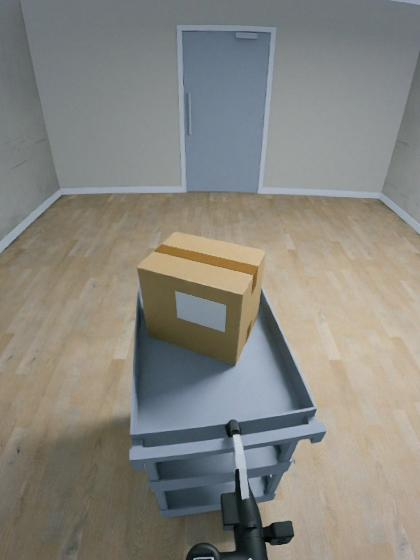

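Request:
move --r1 '{"base":{"rotate_rad":0.04}}' --blocking false --cameras '[]'

Request:
wait --seconds 1 --cameras '[]'

Request:
move --r1 '{"base":{"strafe_m":-0.37}}' --blocking false --cameras '[]'

Request:
wait --seconds 4 --cameras '["r1_head_camera","r1_head_left_camera","r1_head_right_camera"]'

Scene clock: 234.50 s.
move: r1 moving
r1.base_odometry: x=+0.350 y=+1.304 heading=+2.919
r1.turned_by_wheels: +0.040
r1.turned_by_imu: +0.040
r1.base_tilt: forward=-1.6 right=+1.2
r1.lidar_m: 0.96 0.91 1.28 2.10 2.23 1.96 1.87 1.99 2.66 2.58 1.27 1.01
r1.base_status: rotate_rad moving
r1.joint_positions: lift_m=+0.127 arm_m=+0.000 wrist_yaw_rad=+3.137 wrist_pitch_rad=+0.002 wrist_roll_rad=+0.000 gripper_m=+0.056
r1.joint_status: not commanded
r1.measured_speeds: all 0
r1.motor_effort: lift_m=+20(20) arm_m=-4(4) wheel_0=-3(6) wheel_1=-1(6) wheel_2=-1(5)
r1.servo_current: wrist_yaw_rad=46(59) wrist_pitch_rad=39(52) wrist_roll_rad=52(59) gripper_m=46(46)
r1.hand_pose: x=-0.1170 y=+0.0887 z=+0.3046 quat_wxyz=(+0.002, -0.001, +0.000, +1.000) (m; r1's base frame)
r1.wrist_depth_mm: - 136 - - - - - / - 130 209 - - - - / 105 134 179 - - - - / 121 137 277 - - - - / 1708 1921 - - - - - / 1182 1205 193 1182 187 1160 1255 / 842 163 750 798 798 778 768
r2: as last shown
r2.base_tilt: forward=-0.7 right=+0.0
r2.lidar_m: 0.38 0.41 2.24 2.17 1.99 1.50 1.47 1.56 2.22 2.52 2.71 0.43
r2.motor_effort: lift_m=+16(16) arm_m=+4(5) wheel_0=-1(2) wheel_1=-5(5) wheel_2=+7(8)
r2.servo_current: wrist_yaw_rad=46(65) wrist_pitch_rad=33(46) wrist_roll_rad=52(59) gripper_m=98(104)
r2.wrist_depth_mm: - - - 178 238 1576 1182 / - - - - 238 1661 1138 / - - - 174 234 778 - / - - 473 173 232 - - / - - 480 171 230 820 - / - - 186 169 180 - - / - - 574 - 226 - -
pictures: none
No camera images: "cameras" was empty.

Scene clock: 234.57 s.
earlier move: r1 done
r1.base_odometry: x=+0.350 y=+1.304 heading=+2.919
r1.turned_by_wheels: +0.000
r1.turned_by_imu: +0.000
r1.base_tilt: forward=-1.6 right=+1.2
r1.lidar_m: 0.96 0.92 1.28 2.12 2.20 1.96 1.88 1.99 2.70 2.60 1.28 1.02
r1.base_status: done
r1.joint_positions: lift_m=+0.127 arm_m=+0.000 wrist_yaw_rad=+3.137 wrist_pitch_rad=+0.002 wrist_roll_rad=+0.000 gripper_m=+0.056
r1.joint_status: not commanded
r1.measured_speeds: all 0
r1.motor_effort: lift_m=+20(20) arm_m=-4(4) wheel_0=-4(6) wheel_1=+0(6) wheel_2=-1(5)
r1.servo_current: wrist_yaw_rad=39(59) wrist_pitch_rad=39(52) wrist_roll_rad=65(65) gripper_m=46(46)
r1.hand_pose: x=-0.1170 y=+0.0887 z=+0.3046 quat_wxyz=(+0.002, -0.001, +0.000, +1.000) (m; r1's base frame)
r1.wrist_depth_mm: - 136 - - - - - / - 130 210 - - - - / 105 133 180 - - - - / 121 137 276 - - - - / 1661 1921 - - - - - / 1182 1182 192 1205 187 1160 1255 / 854 164 750 809 798 778 778
r2.base_odometry: x=+0.241 y=-0.207 heading=-2.058
r2.turned_by_wheels: +0.000
r2.turned_by_imu: +0.000
r2.base_tilt: forward=-0.7 right=+0.0
r2.lidar_m: 0.37 0.39 2.26 2.17 2.02 1.51 1.46 1.54 2.22 2.53 2.69 0.42
r2.base_status: not commanded
r2.joint_positions: lift_m=+0.688 arm_m=+0.000 wrist_yaw_rad=+0.003 wrist_pitch_rad=+0.003 wrist_roll_rad=+1.568 gripper_m=-0.029
r2.joint_status: not commanded
r2.measured_speeds: all 0
r2.motor_effort: lift_m=+16(16) arm_m=+4(5) wheel_0=-1(2) wheel_1=-5(5) wheel_2=+7(8)
r2.servo_current: wrist_yaw_rad=46(65) wrist_pitch_rad=39(46) wrist_roll_rad=39(59) gripper_m=98(104)
r2.hand_pose: x=+0.4595 y=-0.0866 z=+0.8655 quat_wxyz=(+0.708, +0.706, +0.002, +0.000) (m; r2's base frame)
r2.wrist_depth_mm: - - - 178 238 1576 1205 / - - - - 236 1708 1138 / - - - 175 235 778 - / - - 477 173 231 - - / - - 480 172 230 820 - / - - 187 170 180 - - / - - 569 - 226 - -
wait: 0.07 of 1 s (r1 has come to rest)
pictures: none
No camera images: "cameras" was empty.

Scene clock: 235.07 s.
move: r1 moving
r1.base_odometry: x=+0.358 y=+1.339 heading=+2.919
r1.turned_by_wheels: +0.000
r1.turned_by_imu: +0.000
r1.base_tilt: forward=-1.6 right=+1.2
r1.lidar_m: 0.97 0.93 1.28 2.13 2.21 1.96 1.88 1.98 2.65 2.55 1.27 1.00
r1.base_status: strafe_m moving
r1.joint_positions: lift_m=+0.127 arm_m=+0.000 wrist_yaw_rad=+3.137 wrist_pitch_rad=+0.002 wrist_roll_rad=+0.000 gripper_m=+0.056
r1.joint_status: not commanded
r1.measured_speeds: translate_m=+0.000 strafe_m=-0.141 rotate_rad=-0.001 lift_m=+0.000 arm_m=+0.000 wrist_yaw_rad=+0.000 wrist_pitch_rad=+0.000 wrist_roll_rad=+0.000
r1.motor_effort: lift_m=+20(20) arm_m=-4(4) wheel_0=+9(11) wheel_1=-10(11) wheel_2=+0(1)
r1.servo_current: wrist_yaw_rad=39(65) wrist_pitch_rad=46(46) wrist_roll_rad=33(52) gripper_m=46(46)
r1.hand_pose: x=-0.1170 y=+0.0887 z=+0.3046 quat_wxyz=(+0.002, -0.001, +0.000, +1.000) (m; r1's base frame)
r1.wrist_depth_mm: - 136 - - - - - / - 136 218 - - - - / 107 135 179 - - - - / 123 137 276 - - - - / 1708 1983 - - - - - / 1160 1205 193 1182 188 1182 1255 / 842 750 759 809 809 778 778
r2: as last shown
r2.lidar_m: 0.37 0.39 2.26 2.20 1.98 1.53 1.46 1.55 2.20 2.54 2.68 0.44
r2.motor_effort: lift_m=+16(16) arm_m=+4(4) wheel_0=-1(2) wheel_1=-5(5) wheel_2=+7(7)
r2.servo_current: wrist_yaw_rad=39(52) wrist_pitch_rad=39(46) wrist_roll_rad=46(59) gripper_m=98(104)
r2.wrist_depth_mm: - - - 178 239 1576 1182 / - - - - 237 1708 1118 / - - - 175 234 788 - / - - 473 173 233 - - / - - 480 171 229 831 - / - - 186 170 181 - - / - - 569 - 226 - -
pictures: none
No camera images: "cameras" was empty.

Scene clock: 237.13 s.
earlier move: r1 done
r1.base_odometry: x=+0.432 y=+1.665 heading=+2.919
r1.turned_by_wheels: +0.000
r1.turned_by_imu: -0.002
r1.base_tilt: forward=-1.6 right=+1.2
r1.lidar_m: 0.97 0.99 1.30 2.48 2.58 1.98 1.87 1.99 2.31 2.21 1.28 0.95
r1.base_status: done
r1.joint_positions: lift_m=+0.127 arm_m=+0.000 wrist_yaw_rad=+3.137 wrist_pitch_rad=+0.002 wrist_roll_rad=+0.000 gripper_m=+0.056
r1.joint_status: not commanded
r1.measured_speeds: all 0
r1.motor_effort: lift_m=+20(20) arm_m=-4(4) wheel_0=+2(11) wheel_1=-1(11) wheel_2=+0(2)
r1.servo_current: wrist_yaw_rad=39(78) wrist_pitch_rad=46(52) wrist_roll_rad=65(65) gripper_m=39(46)
r1.hand_pose: x=-0.1170 y=+0.0887 z=+0.3046 quat_wxyz=(+0.002, -0.001, +0.000, +1.000) (m; r1's base frame)
r1.wrist_depth_mm: - 136 - - - - - / - 136 192 - - - - / 106 135 181 - - - - / 122 137 282 - - - - / 1661 1921 - - - - - / 1160 1205 193 1205 187 1160 1160 / 854 759 759 153 788 778 820
r2.base_odometry: x=+0.241 y=-0.207 heading=-2.058
r2.turned_by_wheels: +0.000
r2.turned_by_imu: +0.000
r2.base_tilt: forward=-0.7 right=+0.1
r2.lidar_m: 0.39 0.39 2.26 2.17 2.00 1.51 1.46 1.54 2.19 2.54 2.69 0.43
r2.base_status: not commanded
r2.joint_positions: lift_m=+0.688 arm_m=+0.000 wrist_yaw_rad=+0.003 wrist_pitch_rad=+0.003 wrist_roll_rad=+1.568 gripper_m=-0.029
r2.joint_status: not commanded
r2.measured_speeds: all 0
r2.motor_effort: lift_m=+16(16) arm_m=+4(4) wheel_0=-1(2) wheel_1=-5(5) wheel_2=+7(8)
r2.servo_current: wrist_yaw_rad=39(59) wrist_pitch_rad=46(52) wrist_roll_rad=46(65) gripper_m=104(104)
r2.hand_pose: x=+0.4595 y=-0.0866 z=+0.8655 quat_wxyz=(+0.708, +0.706, +0.002, +0.000) (m; r2's base frame)
r2.wrist_depth_mm: - - - 178 240 1576 1182 / - - - - 236 1708 1160 / - - - 174 234 778 - / - - 477 173 233 - - / - - 480 171 229 820 - / - - 187 169 180 - - / - - 574 - 226 - -
wait: 2.07 of 4 s (r1 has come to rest)
pictures: r1_head_camera, r1_head_left_camera, r1_head_right_camera
Images, in order (width x height): r1_head_camera 420x560, r1_head_left_camera 420x672, r1_head_right_camera 420x672.

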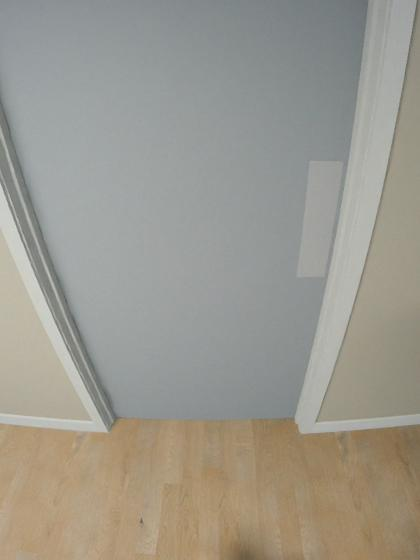

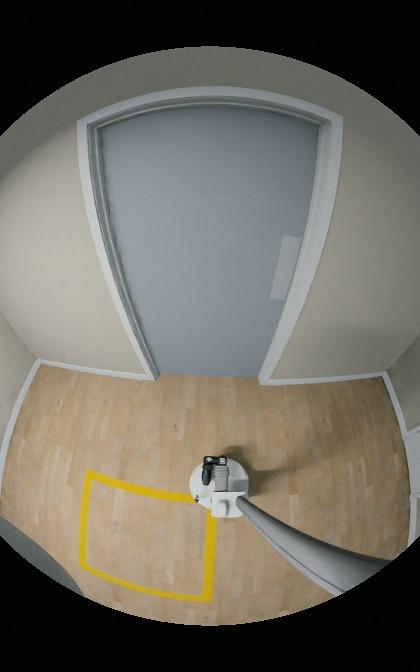

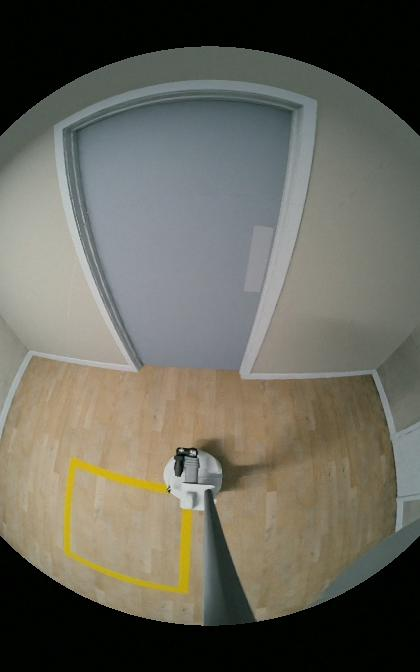

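Request:
move --r1 '{"base":{"translate_m":0.55,"strafe_m":-0.09}}' --blocking false --cameras '[]'

Request:
wait --seconds 4 --cameras '[]'

Request:
move --r1 '{"base":{"translate_m":0.35},"pace":"slow","contact_limits":{"translate_m":0.8}}' --blocking false --cameras '[]'

Request:
wait --seconds 5 --cameras '["r1_head_left_camera","r2_head_camera"]'

Scene clock: 246.77 s.
move: r1 moving
r1.base_odometry: x=+0.403 y=+1.677 heading=+2.919
r1.turned_by_wheels: +0.000
r1.turned_by_imu: +0.000
r1.base_tilt: forward=-1.6 right=+1.3
r1.lidar_m: 0.94 0.97 1.23 2.48 2.58 1.99 1.91 2.02 2.31 2.22 1.25 0.94
r1.base_status: translate_m moving; strafe_m moving
r1.joint_positions: lift_m=+0.127 arm_m=+0.000 wrist_yaw_rad=+3.137 wrist_pitch_rad=+0.002 wrist_roll_rad=+0.000 gripper_m=+0.056
r1.joint_status: not commanded
r1.measured_speeds: translate_m=+0.122 strafe_m=-0.020 rotate_rad=-0.002 lift_m=+0.000 arm_m=+0.000 wrist_yaw_rad=+0.000 wrist_pitch_rad=+0.000 wrist_roll_rad=+0.000
r1.motor_effort: lift_m=+20(20) arm_m=-4(4) wheel_0=+7(10) wheel_1=+5(7) wheel_2=-9(9)
r1.servo_current: wrist_yaw_rad=59(65) wrist_pitch_rad=33(52) wrist_roll_rad=52(59) gripper_m=39(46)
r1.hand_pose: x=-0.1170 y=+0.0887 z=+0.3046 quat_wxyz=(+0.002, -0.001, +0.000, +1.000) (m; r1's base frame)
r1.wrist_depth_mm: - 136 - - - - - / - 136 191 - - - - / 106 134 182 - - - - / 122 137 281 - - - - / 1618 1921 - - - - - / 1182 1205 194 1205 187 1182 1138 / 842 750 750 142 788 788 820
r2: as last shown
r2.lidar_m: 0.38 0.36 2.23 2.19 2.01 1.53 1.47 1.56 2.23 2.53 2.69 0.43
r2.motor_effort: lift_m=+16(16) arm_m=+4(4) wheel_0=-1(2) wheel_1=-5(5) wheel_2=+7(7)
r2.servo_current: wrist_yaw_rad=39(52) wrist_pitch_rad=46(46) wrist_roll_rad=39(52) gripper_m=98(104)
r2.wrist_depth_mm: - - - 178 239 1618 1160 / - - - - 237 1708 1118 / - - - 175 235 788 - / - - 477 173 233 - - / - - 484 171 230 820 - / - - 186 169 180 - - / - - 574 - 226 - -
pictures: none
No camera images: "cameras" was empty.

Scene clock: 249.60 s.
earlier move: r1 done
r1.base_odometry: x=-0.084 y=+1.874 heading=+2.919
r1.turned_by_wheels: +0.000
r1.turned_by_imu: +0.000
r1.base_tilt: forward=-1.6 right=+1.2
r1.lidar_m: 0.42 0.44 0.61 1.42 2.68 2.55 2.42 2.56 2.21 1.43 0.51 0.43
r1.base_status: done
r1.joint_positions: lift_m=+0.127 arm_m=+0.000 wrist_yaw_rad=+3.137 wrist_pitch_rad=+0.002 wrist_roll_rad=+0.000 gripper_m=+0.056
r1.joint_status: not commanded
r1.measured_speeds: all 0
r1.motor_effort: lift_m=+20(20) arm_m=-4(4) wheel_0=+2(10) wheel_1=+0(7) wheel_2=+1(10)
r1.servo_current: wrist_yaw_rad=39(72) wrist_pitch_rad=46(52) wrist_roll_rad=39(72) gripper_m=39(52)
r1.hand_pose: x=-0.1170 y=+0.0887 z=+0.3046 quat_wxyz=(+0.002, -0.001, +0.000, +1.000) (m; r1's base frame)
r1.wrist_depth_mm: - 136 - - - - - / - 136 215 - - - - / 106 135 183 - - - - / 122 137 274 - - - - / 1661 1921 - - - - - / 1182 1205 193 1182 187 1160 1160 / 842 759 759 153 750 732 768
r2.base_odometry: x=+0.241 y=-0.207 heading=-2.058
r2.turned_by_wheels: +0.000
r2.turned_by_imu: +0.000
r2.base_tilt: forward=-0.6 right=+0.1
r2.lidar_m: 0.36 0.38 2.27 2.17 1.99 1.53 1.46 1.57 2.21 2.53 2.66 0.44
r2.base_status: not commanded
r2.joint_positions: lift_m=+0.688 arm_m=+0.000 wrist_yaw_rad=+0.003 wrist_pitch_rad=+0.003 wrist_roll_rad=+1.568 gripper_m=-0.029
r2.joint_status: not commanded
r2.measured_speeds: all 0
r2.motor_effort: lift_m=+16(16) arm_m=+4(5) wheel_0=-2(2) wheel_1=-4(5) wheel_2=+7(8)
r2.servo_current: wrist_yaw_rad=52(59) wrist_pitch_rad=39(52) wrist_roll_rad=46(65) gripper_m=98(104)
r2.hand_pose: x=+0.4595 y=-0.0866 z=+0.8655 quat_wxyz=(+0.708, +0.706, +0.002, +0.000) (m; r2's base frame)
r2.wrist_depth_mm: - - - 178 240 1618 1182 / - - - - 236 1708 1138 / - - - 174 234 778 - / - - 473 173 231 - - / - - 484 172 229 809 - / - - 187 169 180 - - / - - 569 - 226 - -
wait: 2.83 of 4 s (r1 has come to rest)
pictures: none
No camera images: "cameras" was empty.

Scene clock: 250.10 s.
move: r1 moving
r1.base_odometry: x=-0.096 y=+1.877 heading=+2.919
r1.turned_by_wheels: +0.000
r1.turned_by_imu: +0.000
r1.base_tilt: forward=-1.6 right=+1.3
r1.lidar_m: 0.41 0.43 0.60 1.35 2.68 2.55 2.43 2.55 2.23 1.39 0.51 0.43
r1.base_status: translate_m moving
r1.joint_positions: lift_m=+0.127 arm_m=+0.000 wrist_yaw_rad=+3.137 wrist_pitch_rad=+0.002 wrist_roll_rad=+0.000 gripper_m=+0.056
r1.joint_status: not commanded
r1.measured_speeds: translate_m=+0.049 strafe_m=-0.001 rotate_rad=+0.000 lift_m=+0.000 arm_m=+0.000 wrist_yaw_rad=+0.000 wrist_pitch_rad=+0.000 wrist_roll_rad=+0.000
r1.motor_effort: lift_m=+20(20) arm_m=-4(4) wheel_0=+4(7) wheel_1=+4(4) wheel_2=-6(6)
r1.servo_current: wrist_yaw_rad=46(59) wrist_pitch_rad=46(46) wrist_roll_rad=65(65) gripper_m=46(46)
r1.contact_limits: translate_m 0.8
r1.hand_pose: x=-0.1170 y=+0.0887 z=+0.3046 quat_wxyz=(+0.002, -0.001, +0.000, +1.000) (m; r1's base frame)
r1.wrist_depth_mm: - 136 - - - - - / - 136 216 - - - - / 106 135 183 - - - - / 122 138 273 - - - - / 1661 1983 - - - - - / 1205 1205 194 1205 187 1160 1138 / 842 759 759 154 699 732 768
r2: as last shown
r2.base_tilt: forward=-0.7 right=+0.1
r2.lidar_m: 0.37 0.40 2.26 2.18 2.03 1.51 1.47 1.55 2.22 2.53 2.70 0.42
r2.motor_effort: lift_m=+16(16) arm_m=+4(4) wheel_0=-1(2) wheel_1=-5(5) wheel_2=+7(7)
r2.servo_current: wrist_yaw_rad=52(52) wrist_pitch_rad=39(46) wrist_roll_rad=46(65) gripper_m=98(104)
r2.wrist_depth_mm: - - - 178 239 1576 1182 / - - - - 237 1756 1138 / - - - 174 236 788 - / - - 473 173 232 - - / - - 480 171 229 831 - / - - 187 169 180 - - / - - 574 - 226 - -
pictures: none
No camera images: "cameras" was empty.

Scene clock: 254.37 s.
earlier move: r1 done
r1.base_odometry: x=-0.425 y=+1.951 heading=+2.920
r1.turned_by_wheels: +0.001
r1.turned_by_imu: +0.001
r1.base_tilt: forward=-1.6 right=+1.3
r1.lidar_m: 0.25 0.25 0.25 0.51 2.69 2.87 2.78 2.93 2.27 0.27 0.28 0.25
r1.base_status: done
r1.joint_positions: lift_m=+0.127 arm_m=+0.000 wrist_yaw_rad=+3.137 wrist_pitch_rad=+0.002 wrist_roll_rad=+0.000 gripper_m=+0.056
r1.joint_status: not commanded
r1.measured_speeds: all 0
r1.motor_effort: lift_m=+20(20) arm_m=-4(4) wheel_0=+14(20) wheel_1=+10(12) wheel_2=-14(19)
r1.servo_current: wrist_yaw_rad=59(78) wrist_pitch_rad=46(52) wrist_roll_rad=39(65) gripper_m=39(52)
r1.contact_limits: translate_m 0.8
r1.hand_pose: x=-0.1170 y=+0.0887 z=+0.3046 quat_wxyz=(+0.002, -0.001, +0.000, +1.000) (m; r1's base frame)
r1.wrist_depth_mm: - 136 - - - - - / - 137 - - - - - / 107 137 186 - - - - / 124 137 282 - - - - / 1708 1921 - - - - - / 1182 1229 194 1205 187 1255 1229 / 866 750 750 798 788 759 809
r2.base_odometry: x=+0.241 y=-0.207 heading=-2.058
r2.turned_by_wheels: +0.000
r2.turned_by_imu: +0.001
r2.base_tilt: forward=-0.7 right=+0.1
r2.lidar_m: 0.38 0.41 2.22 2.18 1.97 1.50 1.46 1.55 2.22 2.54 2.68 0.42
r2.base_status: not commanded
r2.joint_positions: lift_m=+0.688 arm_m=+0.000 wrist_yaw_rad=+0.003 wrist_pitch_rad=+0.003 wrist_roll_rad=+1.568 gripper_m=-0.029
r2.joint_status: not commanded
r2.measured_speeds: all 0
r2.motor_effort: lift_m=+16(16) arm_m=+4(5) wheel_0=-1(2) wheel_1=-4(5) wheel_2=+7(8)
r2.servo_current: wrist_yaw_rad=46(59) wrist_pitch_rad=39(46) wrist_roll_rad=33(65) gripper_m=91(104)
r2.hand_pose: x=+0.4595 y=-0.0866 z=+0.8655 quat_wxyz=(+0.708, +0.706, +0.002, +0.000) (m; r2's base frame)
r2.wrist_depth_mm: - - - 178 238 1576 1205 / - - - - 237 1708 1118 / - - - 175 235 788 - / - - 473 173 233 - - / - - 480 171 230 820 - / - - 186 170 180 - - / - - 569 - 226 - -
wait: 4.27 of 5 s (r1 has come to rest)
pictures: r1_head_left_camera, r2_head_camera
Images, in order (width x height): r1_head_left_camera 420x672, r2_head_camera 420x560.

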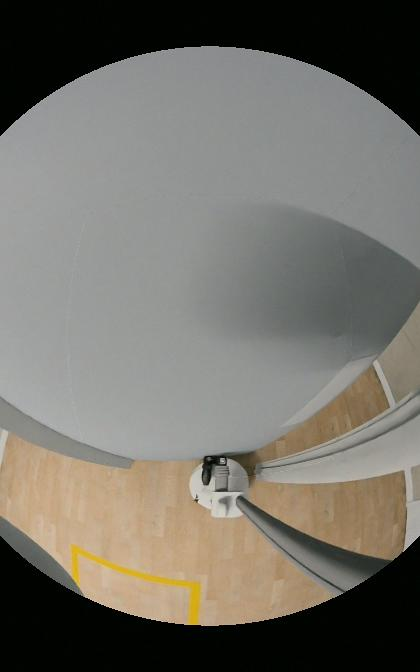

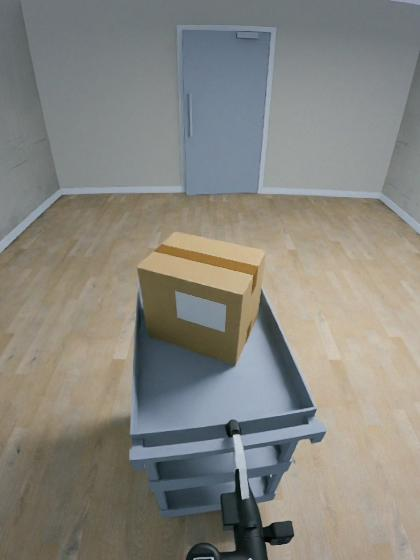

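Request:
move --r1 '{"base":{"translate_m":0.4,"strafe_m":0.02},"pace":"slow","contact_limits":{"translate_m":0.9}}' --blocking false --cameras '[]'

Request:
wait --seconds 6 --cameras '["r1_head_left_camera","r2_head_camera"]'

Scene clock: 259.07 s.
move: r1 moving
r1.base_odometry: x=-0.437 y=+1.953 heading=+2.920
r1.turned_by_wheels: +0.001
r1.turned_by_imu: +0.000
r1.base_tilt: forward=-1.6 right=+1.3
r1.lidar_m: 0.25 0.25 0.25 0.47 2.68 2.91 2.78 2.93 2.25 0.25 0.27 0.25
r1.base_status: translate_m moving; strafe_m moving
r1.joint_positions: lift_m=+0.127 arm_m=+0.000 wrist_yaw_rad=+3.137 wrist_pitch_rad=+0.002 wrist_roll_rad=+0.000 gripper_m=+0.056
r1.joint_status: not commanded
r1.measured_speeds: translate_m=+0.048 strafe_m=+0.003 rotate_rad=-0.003 lift_m=+0.000 arm_m=+0.000 wrist_yaw_rad=+0.000 wrist_pitch_rad=+0.000 wrist_roll_rad=+0.000
r1.motor_effort: lift_m=+20(20) arm_m=-4(4) wheel_0=+14(18) wheel_1=+12(14) wheel_2=-18(19)
r1.servo_current: wrist_yaw_rad=39(52) wrist_pitch_rad=46(52) wrist_roll_rad=26(52) gripper_m=39(46)
r1.contact_limits: translate_m 0.9
r1.hand_pose: x=-0.1170 y=+0.0887 z=+0.3046 quat_wxyz=(+0.002, -0.001, +0.000, +1.000) (m; r1's base frame)
r1.wrist_depth_mm: - 136 - - - - - / - 136 189 - - - - / 106 134 180 - - - - / 122 137 270 - - - - / 1708 1921 - - - - - / 1205 1182 194 1205 187 1255 1138 / 842 750 741 788 798 778 809
r2: as last shown
r2.turned_by_imu: +0.000
r2.base_tilt: forward=-0.7 right=+0.0
r2.lidar_m: 0.36 0.39 2.26 2.19 1.99 1.50 1.47 1.56 2.22 2.52 2.68 0.42
r2.motor_effort: lift_m=+16(16) arm_m=+4(4) wheel_0=-1(1) wheel_1=-4(5) wheel_2=+7(7)
r2.servo_current: wrist_yaw_rad=46(59) wrist_pitch_rad=46(46) wrist_roll_rad=39(52) gripper_m=98(104)
r2.wrist_depth_mm: - - - 178 238 1618 1160 / - - - - 236 1756 1118 / - - - 174 235 788 - / - - 477 173 233 - - / - - 480 171 230 820 - / - - 186 170 180 - - / - - 569 - 226 - -
pictures: none
No camera images: "cameras" was empty.

Scene clock: 263.83 s.
earlier move: r1 done
r1.base_odometry: x=-0.819 y=+2.019 heading=+2.920
r1.turned_by_wheels: +0.000
r1.turned_by_imu: +0.001
r1.base_tilt: forward=-1.6 right=+1.3
r1.lidar_m: 0.25 0.25 0.25 0.25 0.50 3.30 3.20 0.42 0.38 0.97 2.25 0.35
r1.base_status: done
r1.joint_positions: lift_m=+0.127 arm_m=+0.000 wrist_yaw_rad=+3.150 wrist_pitch_rad=+0.002 wrist_roll_rad=+0.000 gripper_m=+0.056
r1.joint_status: not commanded
r1.measured_speeds: all 0
r1.motor_effort: lift_m=+20(20) arm_m=+7(8) wheel_0=+6(18) wheel_1=+10(17) wheel_2=-9(20)
r1.servo_current: wrist_yaw_rad=78(98) wrist_pitch_rad=39(52) wrist_roll_rad=52(65) gripper_m=46(52)
r1.contact_limits: translate_m 0.9
r1.hand_pose: x=-0.1185 y=+0.0850 z=+0.3046 quat_wxyz=(-0.004, -0.001, +0.000, +1.000) (m; r1's base frame)
r1.wrist_depth_mm: - 135 - - - - - / - 122 135 - - - - / - 123 159 - - - - / 116 135 208 - - - - / 215 - - - - - - / 991 1182 194 1205 187 1205 1138 / 750 750 750 798 788 778 820
r2.base_odometry: x=+0.241 y=-0.207 heading=-2.058
r2.turned_by_wheels: +0.000
r2.turned_by_imu: +0.001
r2.base_tilt: forward=-0.6 right=+0.0
r2.lidar_m: 0.38 0.39 2.26 2.17 1.99 1.49 1.45 1.56 2.23 2.52 2.68 0.45
r2.base_status: not commanded
r2.joint_positions: lift_m=+0.688 arm_m=+0.000 wrist_yaw_rad=+0.003 wrist_pitch_rad=+0.003 wrist_roll_rad=+1.568 gripper_m=-0.029
r2.joint_status: not commanded
r2.measured_speeds: all 0
r2.motor_effort: lift_m=+16(16) arm_m=+4(5) wheel_0=-2(2) wheel_1=-5(5) wheel_2=+7(8)
r2.servo_current: wrist_yaw_rad=33(59) wrist_pitch_rad=39(46) wrist_roll_rad=46(65) gripper_m=98(111)
r2.hand_pose: x=+0.4595 y=-0.0866 z=+0.8655 quat_wxyz=(+0.708, +0.706, +0.002, +0.000) (m; r2's base frame)
r2.wrist_depth_mm: - - - 178 239 1576 1182 / - - - - 236 1708 1118 / - - - 174 235 788 - / - - 473 173 233 - - / - - 480 171 229 820 - / - - 186 169 180 - - / - - 574 - 226 - -
wait: 4.77 of 6 s (r1 has come to rest)
pictures: r1_head_left_camera, r2_head_camera
Images, in order (width x height): r1_head_left_camera 420x672, r2_head_camera 420x560.

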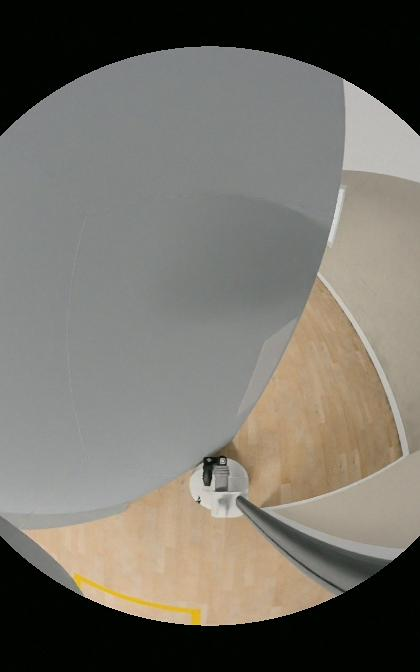

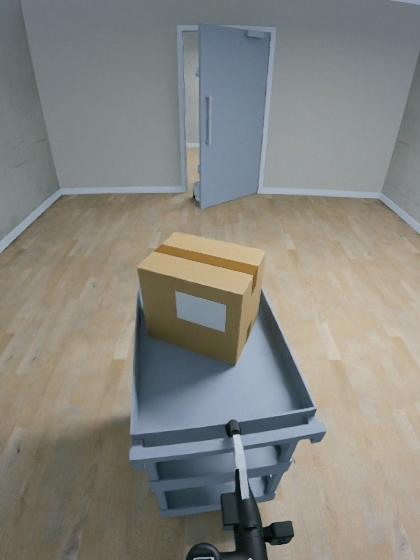

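Request:
move --r1 '{"base":{"translate_m":0.27},"pace":"slow","contact_limits":{"translate_m":0.9}}' --blocking false --cameras '[]'

Request:
wait --seconds 5 --cameras '["r2_head_camera","r1_head_left_camera"]'

Scene clock: 287.37 s.
move: r1 moving
r1.base_odometry: x=-0.831 y=+2.022 heading=+2.921
r1.turned_by_wheels: +0.000
r1.turned_by_imu: +0.000
r1.base_tilt: forward=-1.6 right=+1.3
r1.lidar_m: 0.25 0.25 0.25 0.25 0.49 3.30 3.24 0.43 0.39 1.04 2.25 3.09
r1.base_status: translate_m moving
r1.joint_positions: lift_m=+0.127 arm_m=+0.000 wrist_yaw_rad=+3.150 wrist_pitch_rad=+0.002 wrist_roll_rad=+0.000 gripper_m=+0.056
r1.joint_status: not commanded
r1.measured_speeds: translate_m=+0.050 strafe_m=+0.000 rotate_rad=+0.003 lift_m=+0.000 arm_m=+0.000 wrist_yaw_rad=+0.000 wrist_pitch_rad=+0.000 wrist_roll_rad=+0.000
r1.motor_effort: lift_m=+20(20) arm_m=+7(8) wheel_0=+8(9) wheel_1=+13(15) wheel_2=-14(15)
r1.servo_current: wrist_yaw_rad=85(85) wrist_pitch_rad=39(46) wrist_roll_rad=26(52) gripper_m=33(46)
r1.contact_limits: translate_m 0.9
r1.hand_pose: x=-0.1185 y=+0.0850 z=+0.3046 quat_wxyz=(-0.004, -0.001, +0.000, +1.000) (m; r1's base frame)
r1.wrist_depth_mm: - 134 - - - - - / - 121 134 - - - - / - 123 159 - - - - / 115 135 214 - - - - / 215 - - - - - - / 991 1182 194 1160 187 1160 1160 / 741 750 750 809 788 778 809
r2: as last shown
r2.turned_by_imu: +0.000
r2.base_tilt: forward=-0.7 right=+0.0
r2.lidar_m: 0.38 0.40 2.28 2.18 1.99 1.52 1.46 1.56 2.22 2.53 2.69 0.44
r2.motor_effort: lift_m=+16(16) arm_m=+4(4) wheel_0=-2(2) wheel_1=-5(5) wheel_2=+7(7)
r2.servo_current: wrist_yaw_rad=46(59) wrist_pitch_rad=39(46) wrist_roll_rad=46(59) gripper_m=98(104)
r2.wrist_depth_mm: - - - 178 239 1576 1160 / - - - - 236 1708 1118 / - - - 174 235 788 - / - - 477 173 233 - - / - - 484 172 230 820 - / - - 187 169 180 - - / - - 569 - 227 - -
pictures: none
No camera images: "cameras" was empty.

Scene clock: 290.83 s.
earlier move: r1 done
r1.base_odometry: x=-1.082 y=+2.078 heading=+2.921
r1.turned_by_wheels: +0.000
r1.turned_by_imu: -0.001
r1.base_tilt: forward=-1.6 right=+1.2
r1.lidar_m: 0.25 0.25 - 0.25 0.36 3.59 3.51 0.59 0.74 2.04 2.25 3.11
r1.base_status: done
r1.joint_positions: lift_m=+0.127 arm_m=+0.000 wrist_yaw_rad=+3.143 wrist_pitch_rad=+0.002 wrist_roll_rad=+0.000 gripper_m=+0.056
r1.joint_status: not commanded
r1.measured_speeds: all 0
r1.motor_effort: lift_m=+20(20) arm_m=+5(8) wheel_0=+4(9) wheel_1=+9(15) wheel_2=-7(15)
r1.servo_current: wrist_yaw_rad=39(85) wrist_pitch_rad=39(52) wrist_roll_rad=46(65) gripper_m=46(52)
r1.contact_limits: translate_m 0.9
r1.hand_pose: x=-0.1177 y=+0.0871 z=+0.3046 quat_wxyz=(-0.001, -0.001, +0.000, +1.000) (m; r1's base frame)
r1.wrist_depth_mm: - 135 - - - - - / - 119 153 - - - - / - 121 181 - - - - / 115 136 229 - - - - / 220 1983 - - - - - / 661 1182 195 1182 187 1138 1118 / - 676 750 798 798 778 820
r2.base_odometry: x=+0.241 y=-0.207 heading=-2.058
r2.turned_by_wheels: +0.000
r2.turned_by_imu: +0.000
r2.base_tilt: forward=-0.7 right=+0.1
r2.lidar_m: 0.38 0.40 2.24 2.16 2.01 1.52 1.46 1.57 2.21 2.53 2.69 0.44
r2.base_status: not commanded
r2.joint_positions: lift_m=+0.688 arm_m=+0.000 wrist_yaw_rad=+0.003 wrist_pitch_rad=+0.003 wrist_roll_rad=+1.568 gripper_m=-0.029
r2.joint_status: not commanded
r2.measured_speeds: all 0
r2.motor_effort: lift_m=+16(16) arm_m=+4(4) wheel_0=-1(2) wheel_1=-5(5) wheel_2=+7(8)
r2.servo_current: wrist_yaw_rad=39(65) wrist_pitch_rad=39(46) wrist_roll_rad=52(65) gripper_m=98(104)
r2.hand_pose: x=+0.4595 y=-0.0866 z=+0.8655 quat_wxyz=(+0.708, +0.706, +0.002, +0.000) (m; r2's base frame)
r2.wrist_depth_mm: - - - 178 239 1618 1182 / - - - - 236 1661 1138 / - - - 175 234 788 - / - - 477 174 232 - - / - - 480 171 230 831 - / - - 186 170 180 - - / - - 580 - 226 - -
wait: 3.47 of 5 s (r1 has come to rest)
pictures: r1_head_left_camera, r2_head_camera
Images, in order (width x height): r1_head_left_camera 420x672, r2_head_camera 420x560.

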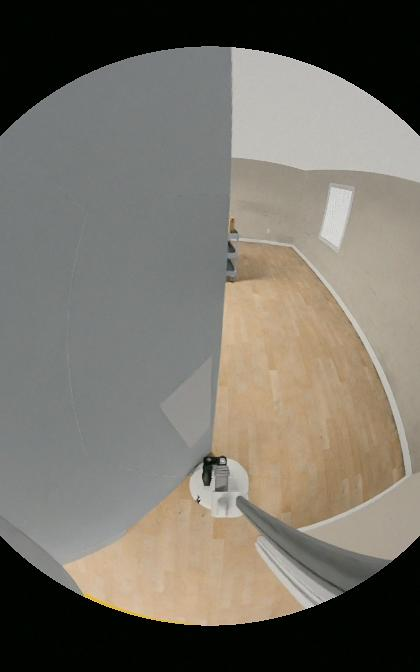

